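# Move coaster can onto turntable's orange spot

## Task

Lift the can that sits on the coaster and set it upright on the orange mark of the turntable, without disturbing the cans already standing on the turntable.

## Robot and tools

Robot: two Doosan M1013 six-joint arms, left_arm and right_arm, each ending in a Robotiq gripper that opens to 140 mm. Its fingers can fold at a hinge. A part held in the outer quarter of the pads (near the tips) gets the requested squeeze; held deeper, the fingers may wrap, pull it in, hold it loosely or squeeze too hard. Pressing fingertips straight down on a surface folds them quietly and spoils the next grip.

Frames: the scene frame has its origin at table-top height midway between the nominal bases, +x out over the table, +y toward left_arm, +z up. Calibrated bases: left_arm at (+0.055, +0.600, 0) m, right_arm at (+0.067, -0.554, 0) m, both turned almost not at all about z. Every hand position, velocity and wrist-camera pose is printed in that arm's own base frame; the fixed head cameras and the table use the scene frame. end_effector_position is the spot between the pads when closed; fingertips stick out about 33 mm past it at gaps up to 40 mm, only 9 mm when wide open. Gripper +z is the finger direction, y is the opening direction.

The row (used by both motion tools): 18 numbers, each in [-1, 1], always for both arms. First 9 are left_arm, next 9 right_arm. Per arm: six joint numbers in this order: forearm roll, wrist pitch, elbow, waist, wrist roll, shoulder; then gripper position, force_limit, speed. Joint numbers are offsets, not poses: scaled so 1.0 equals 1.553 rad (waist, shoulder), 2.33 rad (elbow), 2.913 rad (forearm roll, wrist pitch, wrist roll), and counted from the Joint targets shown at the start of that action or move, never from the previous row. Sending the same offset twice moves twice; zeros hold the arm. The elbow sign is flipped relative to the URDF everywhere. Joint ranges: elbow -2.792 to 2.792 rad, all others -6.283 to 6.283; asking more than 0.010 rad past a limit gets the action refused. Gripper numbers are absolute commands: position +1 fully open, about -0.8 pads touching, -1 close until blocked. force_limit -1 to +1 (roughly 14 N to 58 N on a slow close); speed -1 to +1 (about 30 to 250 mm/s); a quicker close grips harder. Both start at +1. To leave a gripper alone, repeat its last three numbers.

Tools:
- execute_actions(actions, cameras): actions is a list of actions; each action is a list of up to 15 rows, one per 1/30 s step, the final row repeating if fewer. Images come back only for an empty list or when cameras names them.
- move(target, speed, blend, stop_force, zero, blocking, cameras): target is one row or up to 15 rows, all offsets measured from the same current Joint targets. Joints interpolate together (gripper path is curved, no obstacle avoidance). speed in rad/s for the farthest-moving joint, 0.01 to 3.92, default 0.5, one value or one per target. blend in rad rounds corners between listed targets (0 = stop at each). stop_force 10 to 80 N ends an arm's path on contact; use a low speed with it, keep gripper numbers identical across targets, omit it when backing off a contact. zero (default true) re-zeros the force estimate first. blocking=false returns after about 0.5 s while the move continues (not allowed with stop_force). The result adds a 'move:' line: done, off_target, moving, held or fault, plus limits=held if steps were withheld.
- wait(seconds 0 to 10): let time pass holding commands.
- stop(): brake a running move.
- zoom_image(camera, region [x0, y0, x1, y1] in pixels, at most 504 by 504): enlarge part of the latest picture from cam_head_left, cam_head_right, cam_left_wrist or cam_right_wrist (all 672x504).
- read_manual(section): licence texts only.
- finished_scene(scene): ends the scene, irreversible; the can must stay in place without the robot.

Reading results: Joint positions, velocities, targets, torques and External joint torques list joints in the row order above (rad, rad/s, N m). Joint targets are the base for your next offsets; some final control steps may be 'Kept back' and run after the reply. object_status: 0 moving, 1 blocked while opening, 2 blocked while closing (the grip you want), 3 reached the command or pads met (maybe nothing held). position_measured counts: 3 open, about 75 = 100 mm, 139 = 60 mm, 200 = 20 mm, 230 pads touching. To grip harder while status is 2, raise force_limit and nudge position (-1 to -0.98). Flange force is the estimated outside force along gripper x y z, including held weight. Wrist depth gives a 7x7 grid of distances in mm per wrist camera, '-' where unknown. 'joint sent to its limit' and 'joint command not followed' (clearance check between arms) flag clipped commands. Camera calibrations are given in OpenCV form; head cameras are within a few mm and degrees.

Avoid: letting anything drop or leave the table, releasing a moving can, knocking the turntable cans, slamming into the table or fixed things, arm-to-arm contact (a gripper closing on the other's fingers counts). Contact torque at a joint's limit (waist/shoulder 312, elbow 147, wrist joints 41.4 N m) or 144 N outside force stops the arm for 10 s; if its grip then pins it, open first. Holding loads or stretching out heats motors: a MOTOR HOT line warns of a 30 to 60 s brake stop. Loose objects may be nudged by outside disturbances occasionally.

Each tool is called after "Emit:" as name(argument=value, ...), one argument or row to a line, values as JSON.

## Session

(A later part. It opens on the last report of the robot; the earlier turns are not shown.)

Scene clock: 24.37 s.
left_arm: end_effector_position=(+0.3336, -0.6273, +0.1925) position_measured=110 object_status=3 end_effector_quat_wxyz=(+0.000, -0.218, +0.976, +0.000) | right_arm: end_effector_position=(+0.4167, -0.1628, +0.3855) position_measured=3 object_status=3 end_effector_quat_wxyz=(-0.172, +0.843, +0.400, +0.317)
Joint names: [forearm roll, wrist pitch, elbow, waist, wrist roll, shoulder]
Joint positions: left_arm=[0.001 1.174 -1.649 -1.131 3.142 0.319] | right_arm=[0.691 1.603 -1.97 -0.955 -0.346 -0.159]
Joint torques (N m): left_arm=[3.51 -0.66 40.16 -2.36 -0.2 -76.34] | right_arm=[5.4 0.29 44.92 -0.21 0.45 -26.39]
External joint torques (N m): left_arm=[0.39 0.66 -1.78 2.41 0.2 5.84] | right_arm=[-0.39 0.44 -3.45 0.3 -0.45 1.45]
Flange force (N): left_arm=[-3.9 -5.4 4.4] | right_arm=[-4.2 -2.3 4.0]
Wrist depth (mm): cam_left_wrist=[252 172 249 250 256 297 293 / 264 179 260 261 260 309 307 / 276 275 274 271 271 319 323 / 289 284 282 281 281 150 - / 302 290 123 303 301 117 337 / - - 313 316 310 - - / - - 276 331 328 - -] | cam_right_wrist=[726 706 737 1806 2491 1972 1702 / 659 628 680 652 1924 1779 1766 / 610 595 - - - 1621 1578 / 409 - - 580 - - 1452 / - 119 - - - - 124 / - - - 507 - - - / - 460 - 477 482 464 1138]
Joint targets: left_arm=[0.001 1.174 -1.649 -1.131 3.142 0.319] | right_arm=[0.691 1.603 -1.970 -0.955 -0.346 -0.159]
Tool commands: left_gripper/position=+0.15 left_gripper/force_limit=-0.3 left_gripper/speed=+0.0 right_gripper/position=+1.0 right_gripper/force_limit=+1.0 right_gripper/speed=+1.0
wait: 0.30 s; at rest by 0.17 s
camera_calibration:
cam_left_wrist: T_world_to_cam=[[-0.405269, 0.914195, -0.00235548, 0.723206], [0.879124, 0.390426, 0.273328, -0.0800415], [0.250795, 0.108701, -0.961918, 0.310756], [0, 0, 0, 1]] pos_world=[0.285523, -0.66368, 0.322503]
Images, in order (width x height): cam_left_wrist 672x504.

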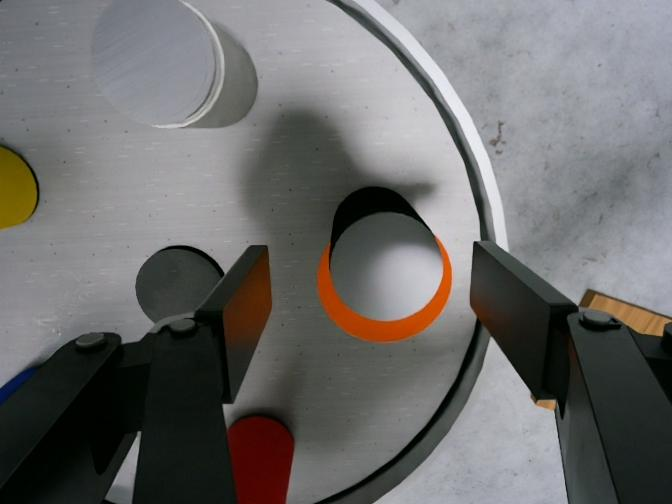

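Emit:
move(
  target=[0, 0, 0, -0.05795, 0, 0, 0.15, -0.3, 0, 0, 0, 0, 0, 0, 0, 1.0, 1.0, 1.0],
  speed=0.02,
  blocking=false,
)

Scene clock: 27.67 s.
left_arm: end_effector_position=(+0.3285, -0.6300, +0.1925) position_measured=110 object_status=3 end_effector_quat_wxyz=(+0.000, -0.214, +0.977, +0.000) end_effector_velocity=(-0.013, -0.007, +0.000) end_effector_angular_velocity=(-0.001, +0.000, -0.021) | right_arm: end_effector_position=(+0.4167, -0.1628, +0.3855) position_measured=3 object_status=3 end_effector_quat_wxyz=(-0.172, +0.843, +0.400, +0.317)
Joint names: [forearm roll, wrist pitch, elbow, waist, wrist roll, shoulder]
Joint positions: left_arm=[0.001 1.174 -1.649 -1.139 3.142 0.319] | right_arm=[0.691 1.603 -1.97 -0.955 -0.346 -0.159]
Joint velocities: left_arm=[-0.001 0 0.001 -0.02 0.001 0] | right_arm=[within noise]
Joint torques (N m): left_arm=[3.51 -0.71 40.29 -3.61 -0.24 -76.48] | right_arm=[5.43 0.31 44.94 -0.36 0.47 -26.47]
External joint torques (N m): left_arm=[0.4 0.7 -1.78 3.63 0.24 5.56] | right_arm=[-0.42 0.41 -3.47 0.24 -0.47 1.82]
Flange force (N): left_arm=[-5.7 -5.0 4.2] | right_arm=[-4.5 -1.8 4.0]
Wrist depth (mm): cam_left_wrist=[250 252 251 250 292 292 299 / 225 263 261 257 258 309 295 / 275 275 271 187 272 313 329 / 289 286 282 286 282 252 325 / 300 290 123 298 298 117 340 / - - 313 262 307 - - / - - 330 230 306 - -] | cam_right_wrist=[721 708 680 2076 2022 1820 1908 / 654 640 634 756 1655 1779 1727 / 590 613 - - 633 1588 1621 / 397 624 - - 595 592 1498 / - 120 - 549 - - 130 / - 507 - 500 497 - - / - 480 - - 464 467 -]
Joint targets: left_arm=[0.001 1.174 -1.649 -1.141 3.142 0.319] | right_arm=[0.691 1.603 -1.970 -0.955 -0.346 -0.159]
Tool commands: left_gripper/position=+0.15 left_gripper/force_limit=-0.3 left_gripper/speed=+0.0 right_gripper/position=+1.0 right_gripper/force_limit=+1.0 right_gripper/speed=+1.0
move: running; left_arm: the waist is farthest, 0.082 rad from its target

Emit:
wait(
  seconds=10,
)

Emit:
wait(
  seconds=2.77,
)

Emit:
execute_actions(
  actions=[
    [[0,-0.0002,-0.0001,0.0002,0,0.0001,0.15,-0.3,0,0,0,0,0,0,0,1,1,1],[0,-0.0006,-0.0004,0.0009,0,0.0004,0.15,-0.3,0,0,0,0,0,0,0,1,1,1],[0,-0.0013,-0.0010,0.0019,0,0.0010,0.15,-0.3,0,0,0,0,0,0,0,1,1,1],[0,-0.0023,-0.0018,0.0034,0,0.0018,0.15,-0.3,0,0,0,0,0,0,0,1,1,1],[0,-0.0036,-0.0027,0.0053,0,0.0027,0.15,-0.3,0,0,0,0,0,0,0,1,1,1],[0,-0.0050,-0.0038,0.0074,0,0.0038,0.15,-0.3,0,0,0,0,0,0,0,1,1,1],[0,-0.0067,-0.0050,0.0096,0,0.0050,0.15,-0.3,0,0,0,0,0,0,0,1,1,1],[0,-0.0085,-0.0064,0.0117,0,0.0063,0.15,-0.3,0,0,0,0,0,0,0,1,1,1],[0,-0.0103,-0.0078,0.0138,0,0.0077,0.15,-0.3,0,0,0,0,0,0,0,1,1,1],[0,-0.0122,-0.0092,0.0159,0,0.0092,0.15,-0.3,0,0,0,0,0,0,0,1,1,1],[0,-0.0141,-0.0106,0.0181,0,0.0106,0.15,-0.3,0,0,0,0,0,0,0,1,1,1],[0,-0.0160,-0.0120,0.0202,0,0.0120,0.15,-0.3,0,0,0,0,0,0,0,1,1,1],[0,-0.0178,-0.0134,0.0223,0,0.0133,0.15,-0.3,0,0,0,0,0,0,0,1,1,1],[0,-0.0194,-0.0146,0.0244,0,0.0146,0.15,-0.3,0,0,0,0,0,0,0,1,1,1],[0,-0.0209,-0.0157,0.0266,0,0.0156,0.15,-0.3,0,0,0,0,0,0,0,1,1,1]],
    [[0,-0.0012,-0.0009,0.0021,0,0.0009,0.15,-0.3,0,0,0,0,0,0,0,1,1,1],[0,-0.0023,-0.0017,0.0043,0,0.0017,0.15,-0.3,0,0,0,0,0,0,0,1,1,1],[0,-0.0030,-0.0022,0.0064,0,0.0022,0.15,-0.3,0,0,0,0,0,0,0,1,1,1],[0,-0.0034,-0.0026,0.0085,0,0.0026,-1,-0.3,-0.6,0,0,0,0,0,0,1,1,1],[0,-0.0036,-0.0027,0.0106,0,0.0027,-1,-0.3,-0.6,0,0,0,0,0,0,1,1,1],[0,-0.0036,-0.0027,0.0128,0,0.0027,-1,-0.3,-0.6,0,0,0,0,0,0,1,1,1],[0,-0.0036,-0.0027,0.0149,0,0.0027,-1,-0.3,-0.6,0,0,0,0,0,0,1,1,1],[0,-0.0036,-0.0027,0.0170,0,0.0027,-1,-0.3,-0.6,0,0,0,0,0,0,1,1,1],[0,-0.0036,-0.0027,0.0191,0,0.0027,-1,-0.3,-0.6,0,0,0,0,0,0,1,1,1],[0,-0.0036,-0.0027,0.0213,0,0.0027,-1,-0.3,-0.6,0,0,0,0,0,0,1,1,1],[0,-0.0036,-0.0027,0.0234,0,0.0027,-1,-0.3,-0.6,0,0,0,0,0,0,1,1,1],[0,-0.0036,-0.0027,0.0255,0,0.0027,-1,-0.3,-0.6,0,0,0,0,0,0,1,1,1],[0,-0.0036,-0.0027,0.0276,0,0.0027,-1,-0.3,-0.6,0,0,0,0,0,0,1,1,1],[0,-0.0036,-0.0027,0.0298,0,0.0027,-1,-0.3,-0.6,0,0,0,0,0,0,1,1,1],[0,-0.0036,-0.0027,0.0319,0,0.0027,-1,-0.3,-0.6,0,0,0,0,0,0,1,1,1]],
    [[0,0,0,0.0021,0,0,-1,-0.3,-0.6,0,0,0,0,0,0,1,1,1],[0,0,0,0.0043,0,0,-1,-0.3,-0.6,0,0,0,0,0,0,1,1,1],[0,0.0005,0.0004,0.0070,0,-0.0004,-1,-0.3,-0.6,0,0,0,0,0,0,1,1,1],[0,0.0010,0.0007,0.0106,0,-0.0007,-1,-0.3,-0.6,0,0,0,0,0,0,1,1,1],[0,0.0015,0.0011,0.0151,0,-0.0011,-1,-0.3,-0.6,0,0,0,0,0,0,1,1,1],[0,0.0015,0.0009,0.0202,0,-0.0013,-1,-0.3,-0.6,0,0,0,0,0,0,1,1,1],[0,0.0014,0.0007,0.0255,0,-0.0016,-1,-0.3,-0.6,0,0,0,0,0,0,1,1,1],[0,0.0014,0.0004,0.0308,0,-0.0018,-1,-0.3,-0.6,0,0,0,0,0,0,1,1,1],[0,0.0013,0.0002,0.0361,0,-0.0020,-1,-0.3,-0.6,0,0,0,0,0,0,1,1,1],[0,0.0013,0.0000,0.0414,0,-0.0023,-1,-0.3,-0.6,0,0,0,0,0,0,1,1,1],[0,0.0012,-0.0002,0.0468,0,-0.0025,-1,-0.3,-0.6,0,0,0,0,0,0,1,1,1],[0,0.0012,-0.0004,0.0519,0,-0.0027,-1,-0.3,-0.6,0,0,0,0,0,0,1,1,1],[0,0.0011,-0.0007,0.0563,0,-0.0029,-1,-0.3,-0.6,0,0,0,0,0,0,1,1,1],[0,0.0007,-0.0012,0.0599,0,-0.0029,-1,-0.3,-0.6,0,0,0,0,0,0,1,1,1],[0,0.0002,-0.0017,0.0627,0,-0.0028,-1,-0.3,-0.6,0,0,0,0,0,0,1,1,1]],
    [[0,-0.0004,-0.0003,0.0021,0,0.0003,-1,-0.3,-0.6,0,0,0,0,0,0,1,1,1],[0,-0.0007,-0.0005,0.0043,0,0.0005,-1,-0.3,-0.6,0,0,0,0,0,0,1,1,1],[0,-0.0007,-0.0005,0.0064,0,0.0005,-1,-0.3,-0.6,0,0,0,0,0,0,1,1,1],[0,-0.0007,-0.0005,0.0085,0,0.0005,-1,-0.3,-0.6,0,0,0,0,0,0,1,1,1],[0,-0.0007,-0.0005,0.0106,0,0.0005,0.25,-0.3,0,0,0,0,0,0,0,1,1,1],[0,-0.0007,-0.0005,0.0128,0,0.0005,0.25,-0.3,0,0,0,0,0,0,0,1,1,1],[0,-0.0007,-0.0005,0.0149,0,0.0005,0.25,-0.3,0,0,0,0,0,0,0,1,1,1],[0,-0.0007,-0.0005,0.0170,0,0.0005,0.25,-0.3,0,0,0,0,0,0,0,1,1,1],[0,-0.0007,-0.0005,0.0191,0,0.0005,0.25,-0.3,0,0,0,0,0,0,0,1,1,1],[0,-0.0007,-0.0005,0.0213,0,0.0005,0.25,-0.3,0,0,0,0,0,0,0,1,1,1],[0,-0.0007,-0.0005,0.0234,0,0.0005,0.25,-0.3,0,0,0,0,0,0,0,1,1,1],[0,-0.0007,-0.0005,0.0255,0,0.0005,0.25,-0.3,0,0,0,0,0,0,0,1,1,1],[0,-0.0007,-0.0005,0.0276,0,0.0005,0.25,-0.3,0,0,0,0,0,0,0,1,1,1],[0,-0.0007,-0.0005,0.0298,0,0.0005,0.25,-0.3,0,0,0,0,0,0,0,1,1,1],[0,-0.0007,-0.0005,0.0319,0,0.0005,0.25,-0.3,0,0,0,0,0,0,0,1,1,1]],
    [[0,0.0003,0.0002,0.0021,0,-0.0002,0.25,-0.3,0,0,0,0,0,0,0,1,1,1],[0,0.0011,0.0009,0.0043,0,-0.0007,0.25,-0.3,0,0,0,0,0,0,0,1,1,1],[0,0.0024,0.0020,0.0064,0,-0.0016,0.25,-0.3,0,0,0,0,0,0,0,1,1,1],[0,0.0042,0.0034,0.0085,0,-0.0028,0.25,-0.3,0,0,0,0,0,0,0,1,1,1],[0,0.0064,0.0052,0.0106,0,-0.0042,0.25,-0.3,0,0,0,0,0,0,0,1,1,1],[0,0.0088,0.0071,0.0128,0,-0.0058,0.25,-0.3,0,0,0,0,0,0,0,1,1,1],[0,0.0114,0.0092,0.0149,0,-0.0076,0.25,-0.3,0,0,0,0,0,0,0,1,1,1],[0,0.0141,0.0114,0.0170,0,-0.0093,0.25,-0.3,0,0,0,0,0,0,0,1,1,1],[0,0.0167,0.0135,0.0191,0,-0.0111,0.25,-0.3,0,0,0,0,0,0,0,1,1,1],[0,0.0191,0.0155,0.0213,0,-0.0127,0.25,-0.3,0,0,0,0,0,0,0,1,1,1],[0,0.0213,0.0172,0.0234,0,-0.0141,0.25,-0.3,0,0,0,0,0,0,0,1,1,1],[0,0.0231,0.0186,0.0250,0,-0.0153,0.25,-0.3,0,0,0,0,0,0,0,1,1,1],[0,0.0244,0.0197,0.0261,0,-0.0162,0.25,-0.3,0,0,0,0,0,0,0,1,1,1],[0,0.0252,0.0204,0.0267,0,-0.0167,0.25,-0.3,0,0,0,0,0,0,0,1,1,1],[0,0.0255,0.0206,0.0269,0,-0.0169,0.25,-0.3,0,0,0,0,0,0,0,1,1,1]],
  ],
  cameras=["cam_head_left", "cam_head_right", "cam_left_wrist"],
)

Emit:
zoom_image(
  camera="cam_left_wrist",
  region=[150, 100, 550, 450],
)

Emit:
wait(
  seconds=0.4,
  cameras=["cam_head_left", "cam_head_right", "cam_left_wrist"],
)

Emit:
zoom_image(
  camera="cam_head_left",
  region=[290, 215, 420, 345],
)

Emit:
zoom_image(
  camera="cam_head_right",
  region=[290, 215, 420, 345],
)

Scene clock: 31.90 s.
left_arm: end_effector_position=(+0.2760, -0.6547, +0.1925) position_measured=110 object_status=3 end_effector_quat_wxyz=(+0.000, -0.174, +0.985, +0.000) | right_arm: end_effector_position=(+0.4167, -0.1628, +0.3855) position_measured=3 object_status=3 end_effector_quat_wxyz=(-0.172, +0.843, +0.400, +0.317)
Joint names: [forearm roll, wrist pitch, elbow, waist, wrist roll, shoulder]
Joint positions: left_arm=[0.001 1.174 -1.649 -1.221 3.142 0.319] | right_arm=[0.691 1.603 -1.97 -0.955 -0.346 -0.159]
Joint torques (N m): left_arm=[3.53 -0.71 40.21 -2.45 -0.21 -76.78] | right_arm=[5.43 0.27 44.81 -0.09 0.47 -26.32]
External joint torques (N m): left_arm=[0.37 0.7 -1.79 2.54 0.21 6.23] | right_arm=[-0.4 0.46 -3.25 0.08 -0.47 1.37]
Flange force (N): left_arm=[-4.2 -6.0 4.6] | right_arm=[-4.4 -2.4 3.4]
Wrist depth (mm): cam_left_wrist=[301 302 300 - 293 296 290 / 267 263 265 264 - 305 316 / 276 275 273 271 275 - - / 286 288 195 236 282 339 - / 280 296 115 300 300 117 347 / - - 311 314 310 - - / - - 334 330 259 - -] | cam_right_wrist=[706 706 715 - 2151 1956 1924 / 636 633 648 713 1834 1863 1766 / 593 602 624 - - 1632 1578 / 400 - - - 592 - - / - 120 - 573 531 - 130 / - - - 513 508 507 112 / 477 - - - 467 475 1116]
Joint targets: left_arm=[0.001 1.174 -1.649 -1.221 3.142 0.319] | right_arm=[0.691 1.603 -1.970 -0.955 -0.346 -0.159]
Tool commands: left_gripper/position=+0.15 left_gripper/force_limit=-0.3 left_gripper/speed=+0.0 right_gripper/position=+1.0 right_gripper/force_limit=+1.0 right_gripper/speed=+1.0
earlier move: done
wait: 2.57 of 10 s (the move ended)

Scene clock: 34.70 s.
left_arm: end_effector_position=(+0.2759, -0.6547, +0.1925) position_measured=110 object_status=3 end_effector_quat_wxyz=(+0.000, -0.174, +0.985, +0.000) | right_arm: end_effector_position=(+0.4167, -0.1628, +0.3855) position_measured=3 object_status=3 end_effector_quat_wxyz=(-0.172, +0.843, +0.400, +0.317)
Joint names: [forearm roll, wrist pitch, elbow, waist, wrist roll, shoulder]
Joint positions: left_arm=[0.001 1.174 -1.649 -1.221 3.142 0.319] | right_arm=[0.691 1.603 -1.97 -0.955 -0.346 -0.159]
Joint torques (N m): left_arm=[3.52 -0.67 40.13 -2.04 -0.23 -76.21] | right_arm=[5.39 0.29 44.98 -0.12 0.48 -26.39]
External joint torques (N m): left_arm=[0.38 0.66 -1.61 1.85 0.23 5.41] | right_arm=[-0.38 0.44 -3.55 0 -0.49 1.65]
Flange force (N): left_arm=[-3.2 -5.1 4.0] | right_arm=[-4.9 -2.4 3.7]
Wrist depth (mm): cam_left_wrist=[- 304 300 302 298 291 305 / 267 263 265 266 308 310 309 / 270 275 274 271 275 - - / 217 288 196 283 285 - 332 / 300 296 123 301 299 117 - / - - 311 316 313 - - / - - 334 323 325 - -] | cam_right_wrist=[719 719 717 2005 1972 1547 1908 / 650 638 700 - 1863 1702 1702 / 604 607 - - - 1610 1488 / 394 - - 562 587 579 1488 / - 120 552 - 549 528 - / - 514 - - - 503 - / 474 480 - - - 454 -]
Joint targets: left_arm=[0.001 1.174 -1.649 -1.221 3.142 0.319] | right_arm=[0.691 1.603 -1.970 -0.955 -0.346 -0.159]
Tool commands: left_gripper/position=+0.15 left_gripper/force_limit=-0.3 left_gripper/speed=+0.0 right_gripper/position=+1.0 right_gripper/force_limit=+1.0 right_gripper/speed=+1.0
wait: 2.80 s; at rest by 0.17 s

Scene clock: 37.07 s.
left_arm: end_effector_position=(+0.4370, -0.5589, +0.1750) position_measured=98 object_status=3 end_effector_quat_wxyz=(+0.000, -0.302, +0.953, +0.000) end_effector_velocity=(+0.060, +0.039, +0.125) end_effector_angular_velocity=(-0.003, -0.003, +0.100) | right_arm: end_effector_position=(+0.4167, -0.1628, +0.3855) position_measured=3 object_status=3 end_effector_quat_wxyz=(-0.172, +0.843, +0.400, +0.317)
Joint names: [forearm roll, wrist pitch, elbow, waist, wrist roll, shoulder]
Joint positions: left_arm=[0 1.143 -1.67 -0.956 3.142 0.329] | right_arm=[0.691 1.603 -1.97 -0.955 -0.346 -0.159]
Joint velocities: left_arm=[0 0.212 0.139 0.1 0 -0.076] | right_arm=[within noise]
Joint torques (N m): left_arm=[3.47 -0.6 39.95 -3.96 -0.24 -78.81] | right_arm=[5.39 0.33 44.96 -0.07 0.43 -26.33]
External joint torques (N m): left_arm=[0.38 0.59 -2.17 4.21 0.24 7.72] | right_arm=[-0.37 0.4 -3.45 0.07 -0.43 1.52]
External joint torques at the end of the 1st action: left_arm=[0.35 0.7 -2.83 3.79 0.17 6.52] | right_arm=[-0.4 0.4 -3.39 0.24 -0.45 1.61]
External joint torques at the end of the 2nd action: left_arm=[0.24 0.75 -0.57 1.44 0.19 3.51] | right_arm=[-0.43 0.44 -3.42 0.01 -0.45 1.49]
External joint torques at the end of the 3rd action: left_arm=[0.36 0.64 -1.91 0.57 0.18 7.18] | right_arm=[-0.41 0.44 -3.6 0.26 -0.45 1.61]
External joint torques at the end of the 4th action: left_arm=[0.39 0.67 -1.77 1.76 0.27 5.92] | right_arm=[-0.37 0.44 -3.49 0.2 -0.44 1.58]
Flange force (N): left_arm=[-6.6 -7.3 6.4] | right_arm=[-4.5 -2.4 3.8]
Flange force at the end of the 1st action (N): left_arm=[-4.7 -5.4 6.2] | right_arm=[-4.3 -2.0 3.9]
Flange force at the end of the 2nd action (N): left_arm=[-1.7 -4.8 1.9] | right_arm=[-4.7 -2.4 3.6]
Flange force at the end of the 3rd action (N): left_arm=[-0.7 -7.0 6.0] | right_arm=[-4.5 -2.3 4.2]
Flange force at the end of the 4th action (N): left_arm=[-2.9 -5.5 4.9] | right_arm=[-4.4 -2.3 3.9]
Wrist depth (mm): cam_left_wrist=[228 226 230 229 229 230 275 / 242 241 241 241 238 237 277 / 252 252 251 246 249 300 300 / 245 265 259 - 256 304 302 / 242 272 137 262 242 125 310 / - - 270 - 349 345 - / - - 384 367 365 - -] | cam_right_wrist=[694 696 735 2040 1988 2005 1893 / 643 623 713 692 - 1863 1715 / 596 605 - 652 - 1878 1655 / 400 138 - - - - 1452 / - 120 545 540 - 521 137 / - - 505 - - - - / - 483 474 469 - 443 1116]
Joint targets: left_arm=[0.001 1.175 -1.649 -0.941 3.142 0.317] | right_arm=[0.691 1.603 -1.970 -0.955 -0.346 -0.159]
Kept back: 4 steps.
camera_calibration:
cam_left_wrist: T_world_to_cam=[[-0.557988, 0.829845, -0.00241666, 0.722197], [0.797889, 0.537297, 0.273285, -0.0751241], [0.228083, 0.150562, -0.96193, 0.293813], [0, 0, 0, 1]] pos_world=[0.395905, -0.603185, 0.304903]
Images, in order (width x height): cam_head_left 672x504, cam_head_right 672x504, cam_left_wrist 672x504.

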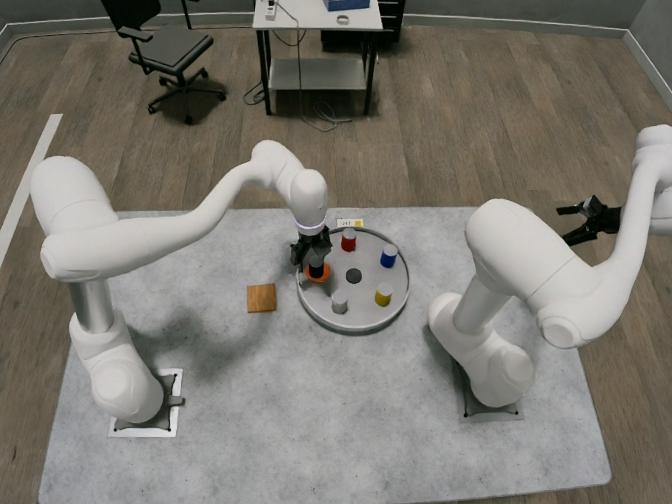

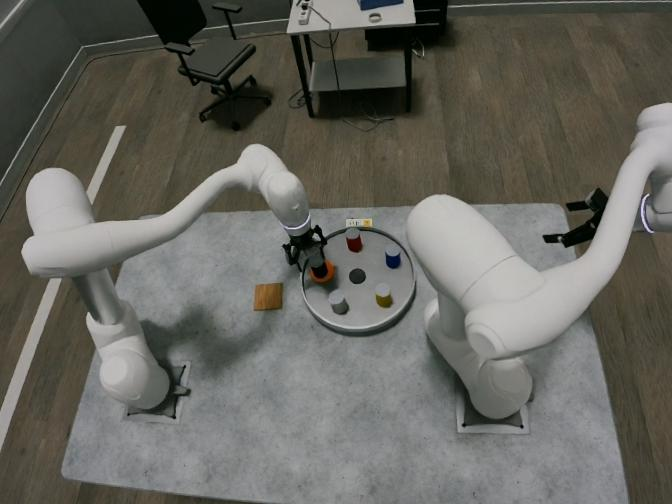

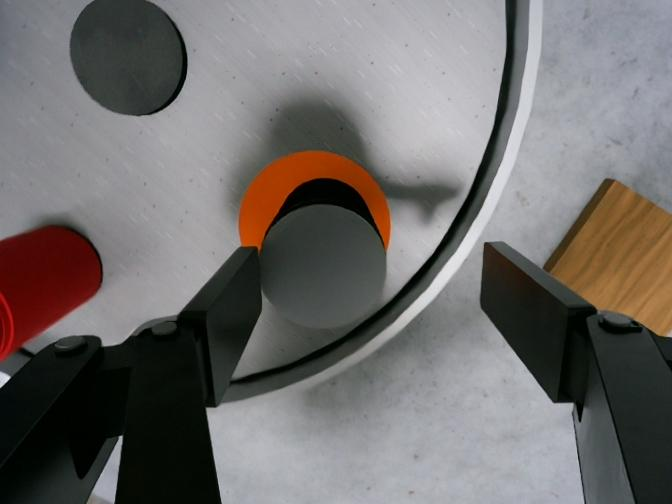

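Scaled by 1.260.

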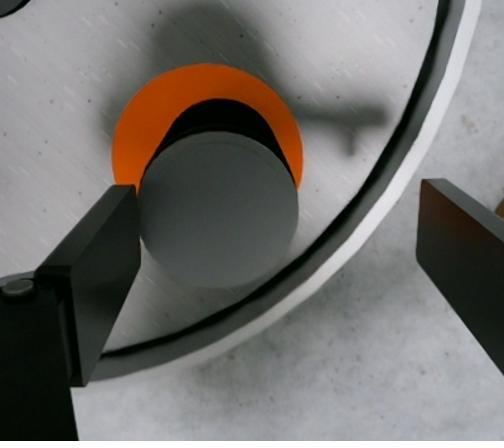

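Scene clock: 37.60 s.
left_arm: end_effector_position=(+0.4455, -0.5527, +0.1935) position_measured=98 object_status=3 end_effector_quat_wxyz=(+0.000, -0.309, +0.951, +0.000) | right_arm: end_effector_position=(+0.4167, -0.1628, +0.3855) position_measured=3 object_status=3 end_effector_quat_wxyz=(-0.172, +0.843, +0.400, +0.317)
Joint names: [forearm roll, wrist pitch, elbow, waist, wrist roll, shoulder]
Joint positions: left_arm=[0 1.175 -1.649 -0.941 3.142 0.317] | right_arm=[0.691 1.603 -1.97 -0.955 -0.346 -0.159]
Joint torques (N m): left_arm=[3.55 -0.61 40.08 -2.1 -0.26 -76.22] | right_arm=[5.41 0.31 44.9 0.11 0.44 -26.21]
External joint torques (N m): left_arm=[0.35 0.6 -1.66 1.97 0.26 5.77] | right_arm=[-0.4 0.42 -3.48 -0.14 -0.44 1.45]
Flange force (N): left_arm=[-3.4 -5.5 4.4] | right_arm=[-4.9 -2.7 3.5]
Wrist depth (mm): cam_left_wrist=[255 246 252 251 250 294 297 / 265 265 262 262 261 297 308 / 274 276 273 273 271 322 315 / 291 289 193 286 280 322 324 / 299 298 137 289 360 125 335 / - - 121 - - 370 - / - - - - - - -] | cam_right_wrist=[713 690 724 2113 1940 1908 1863 / 657 621 680 - 1924 1753 1740 / 590 590 - - - - 1479 / 419 604 - - 602 - 1461 / - 128 - 592 - - 130 / - 522 - - 507 - - / 478 470 - - 470 - 1143]
Joint targets: left_arm=[0.001 1.175 -1.649 -0.941 3.142 0.317] | right_arm=[0.691 1.603 -1.970 -0.955 -0.346 -0.159]
Tool commands: left_gripper/position=+0.25 left_gripper/force_limit=-0.3 left_gripper/speed=+0.0 right_gripper/position=+1.0 right_gripper/force_limit=+1.0 right_gripper/speed=+1.0
wait: 0.40 s; at rest by 0.27 s
camera_calibration:
cam_left_wrist: T_world_to_cam=[[-0.57036, 0.821392, -0.00232831, 0.722662], [0.789759, 0.549169, 0.273303, -0.080119], [0.225768, 0.154043, -0.961925, 0.311691], [0, 0, 0, 1]] pos_world=[0.405082, -0.597603, 0.323403]
Images, in order (width x height): cam_head_left 672x504, cam_head_right 672x504, cam_left_wrist 672x504.

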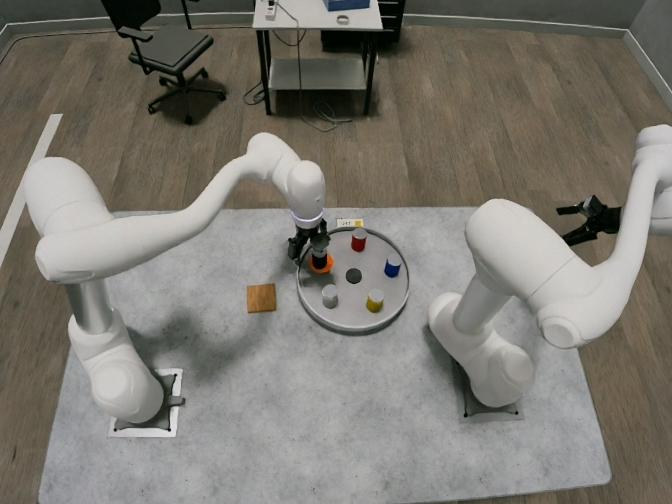

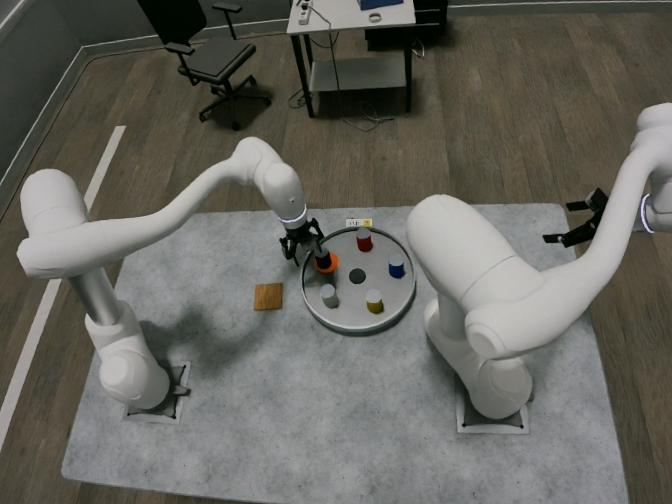

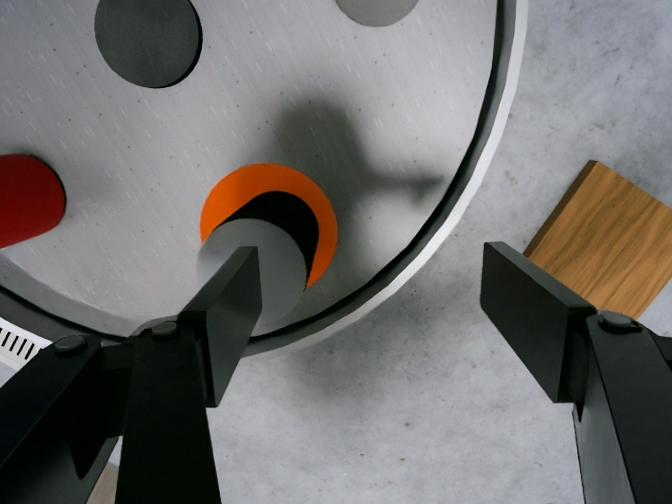

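Scaled by 3.877.

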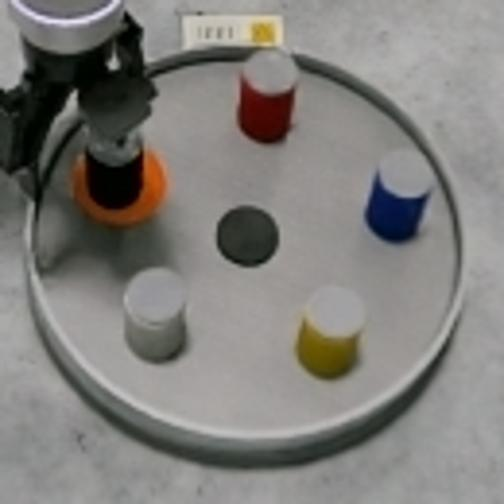

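Scaled by 3.877.

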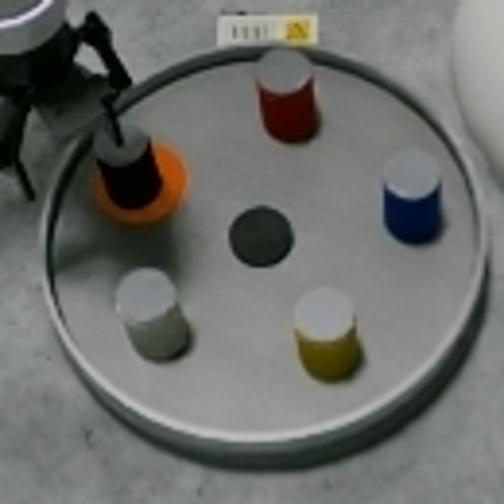

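Emit:
finished_scene(
  scene=2,
)

The scene is finished: the task was done.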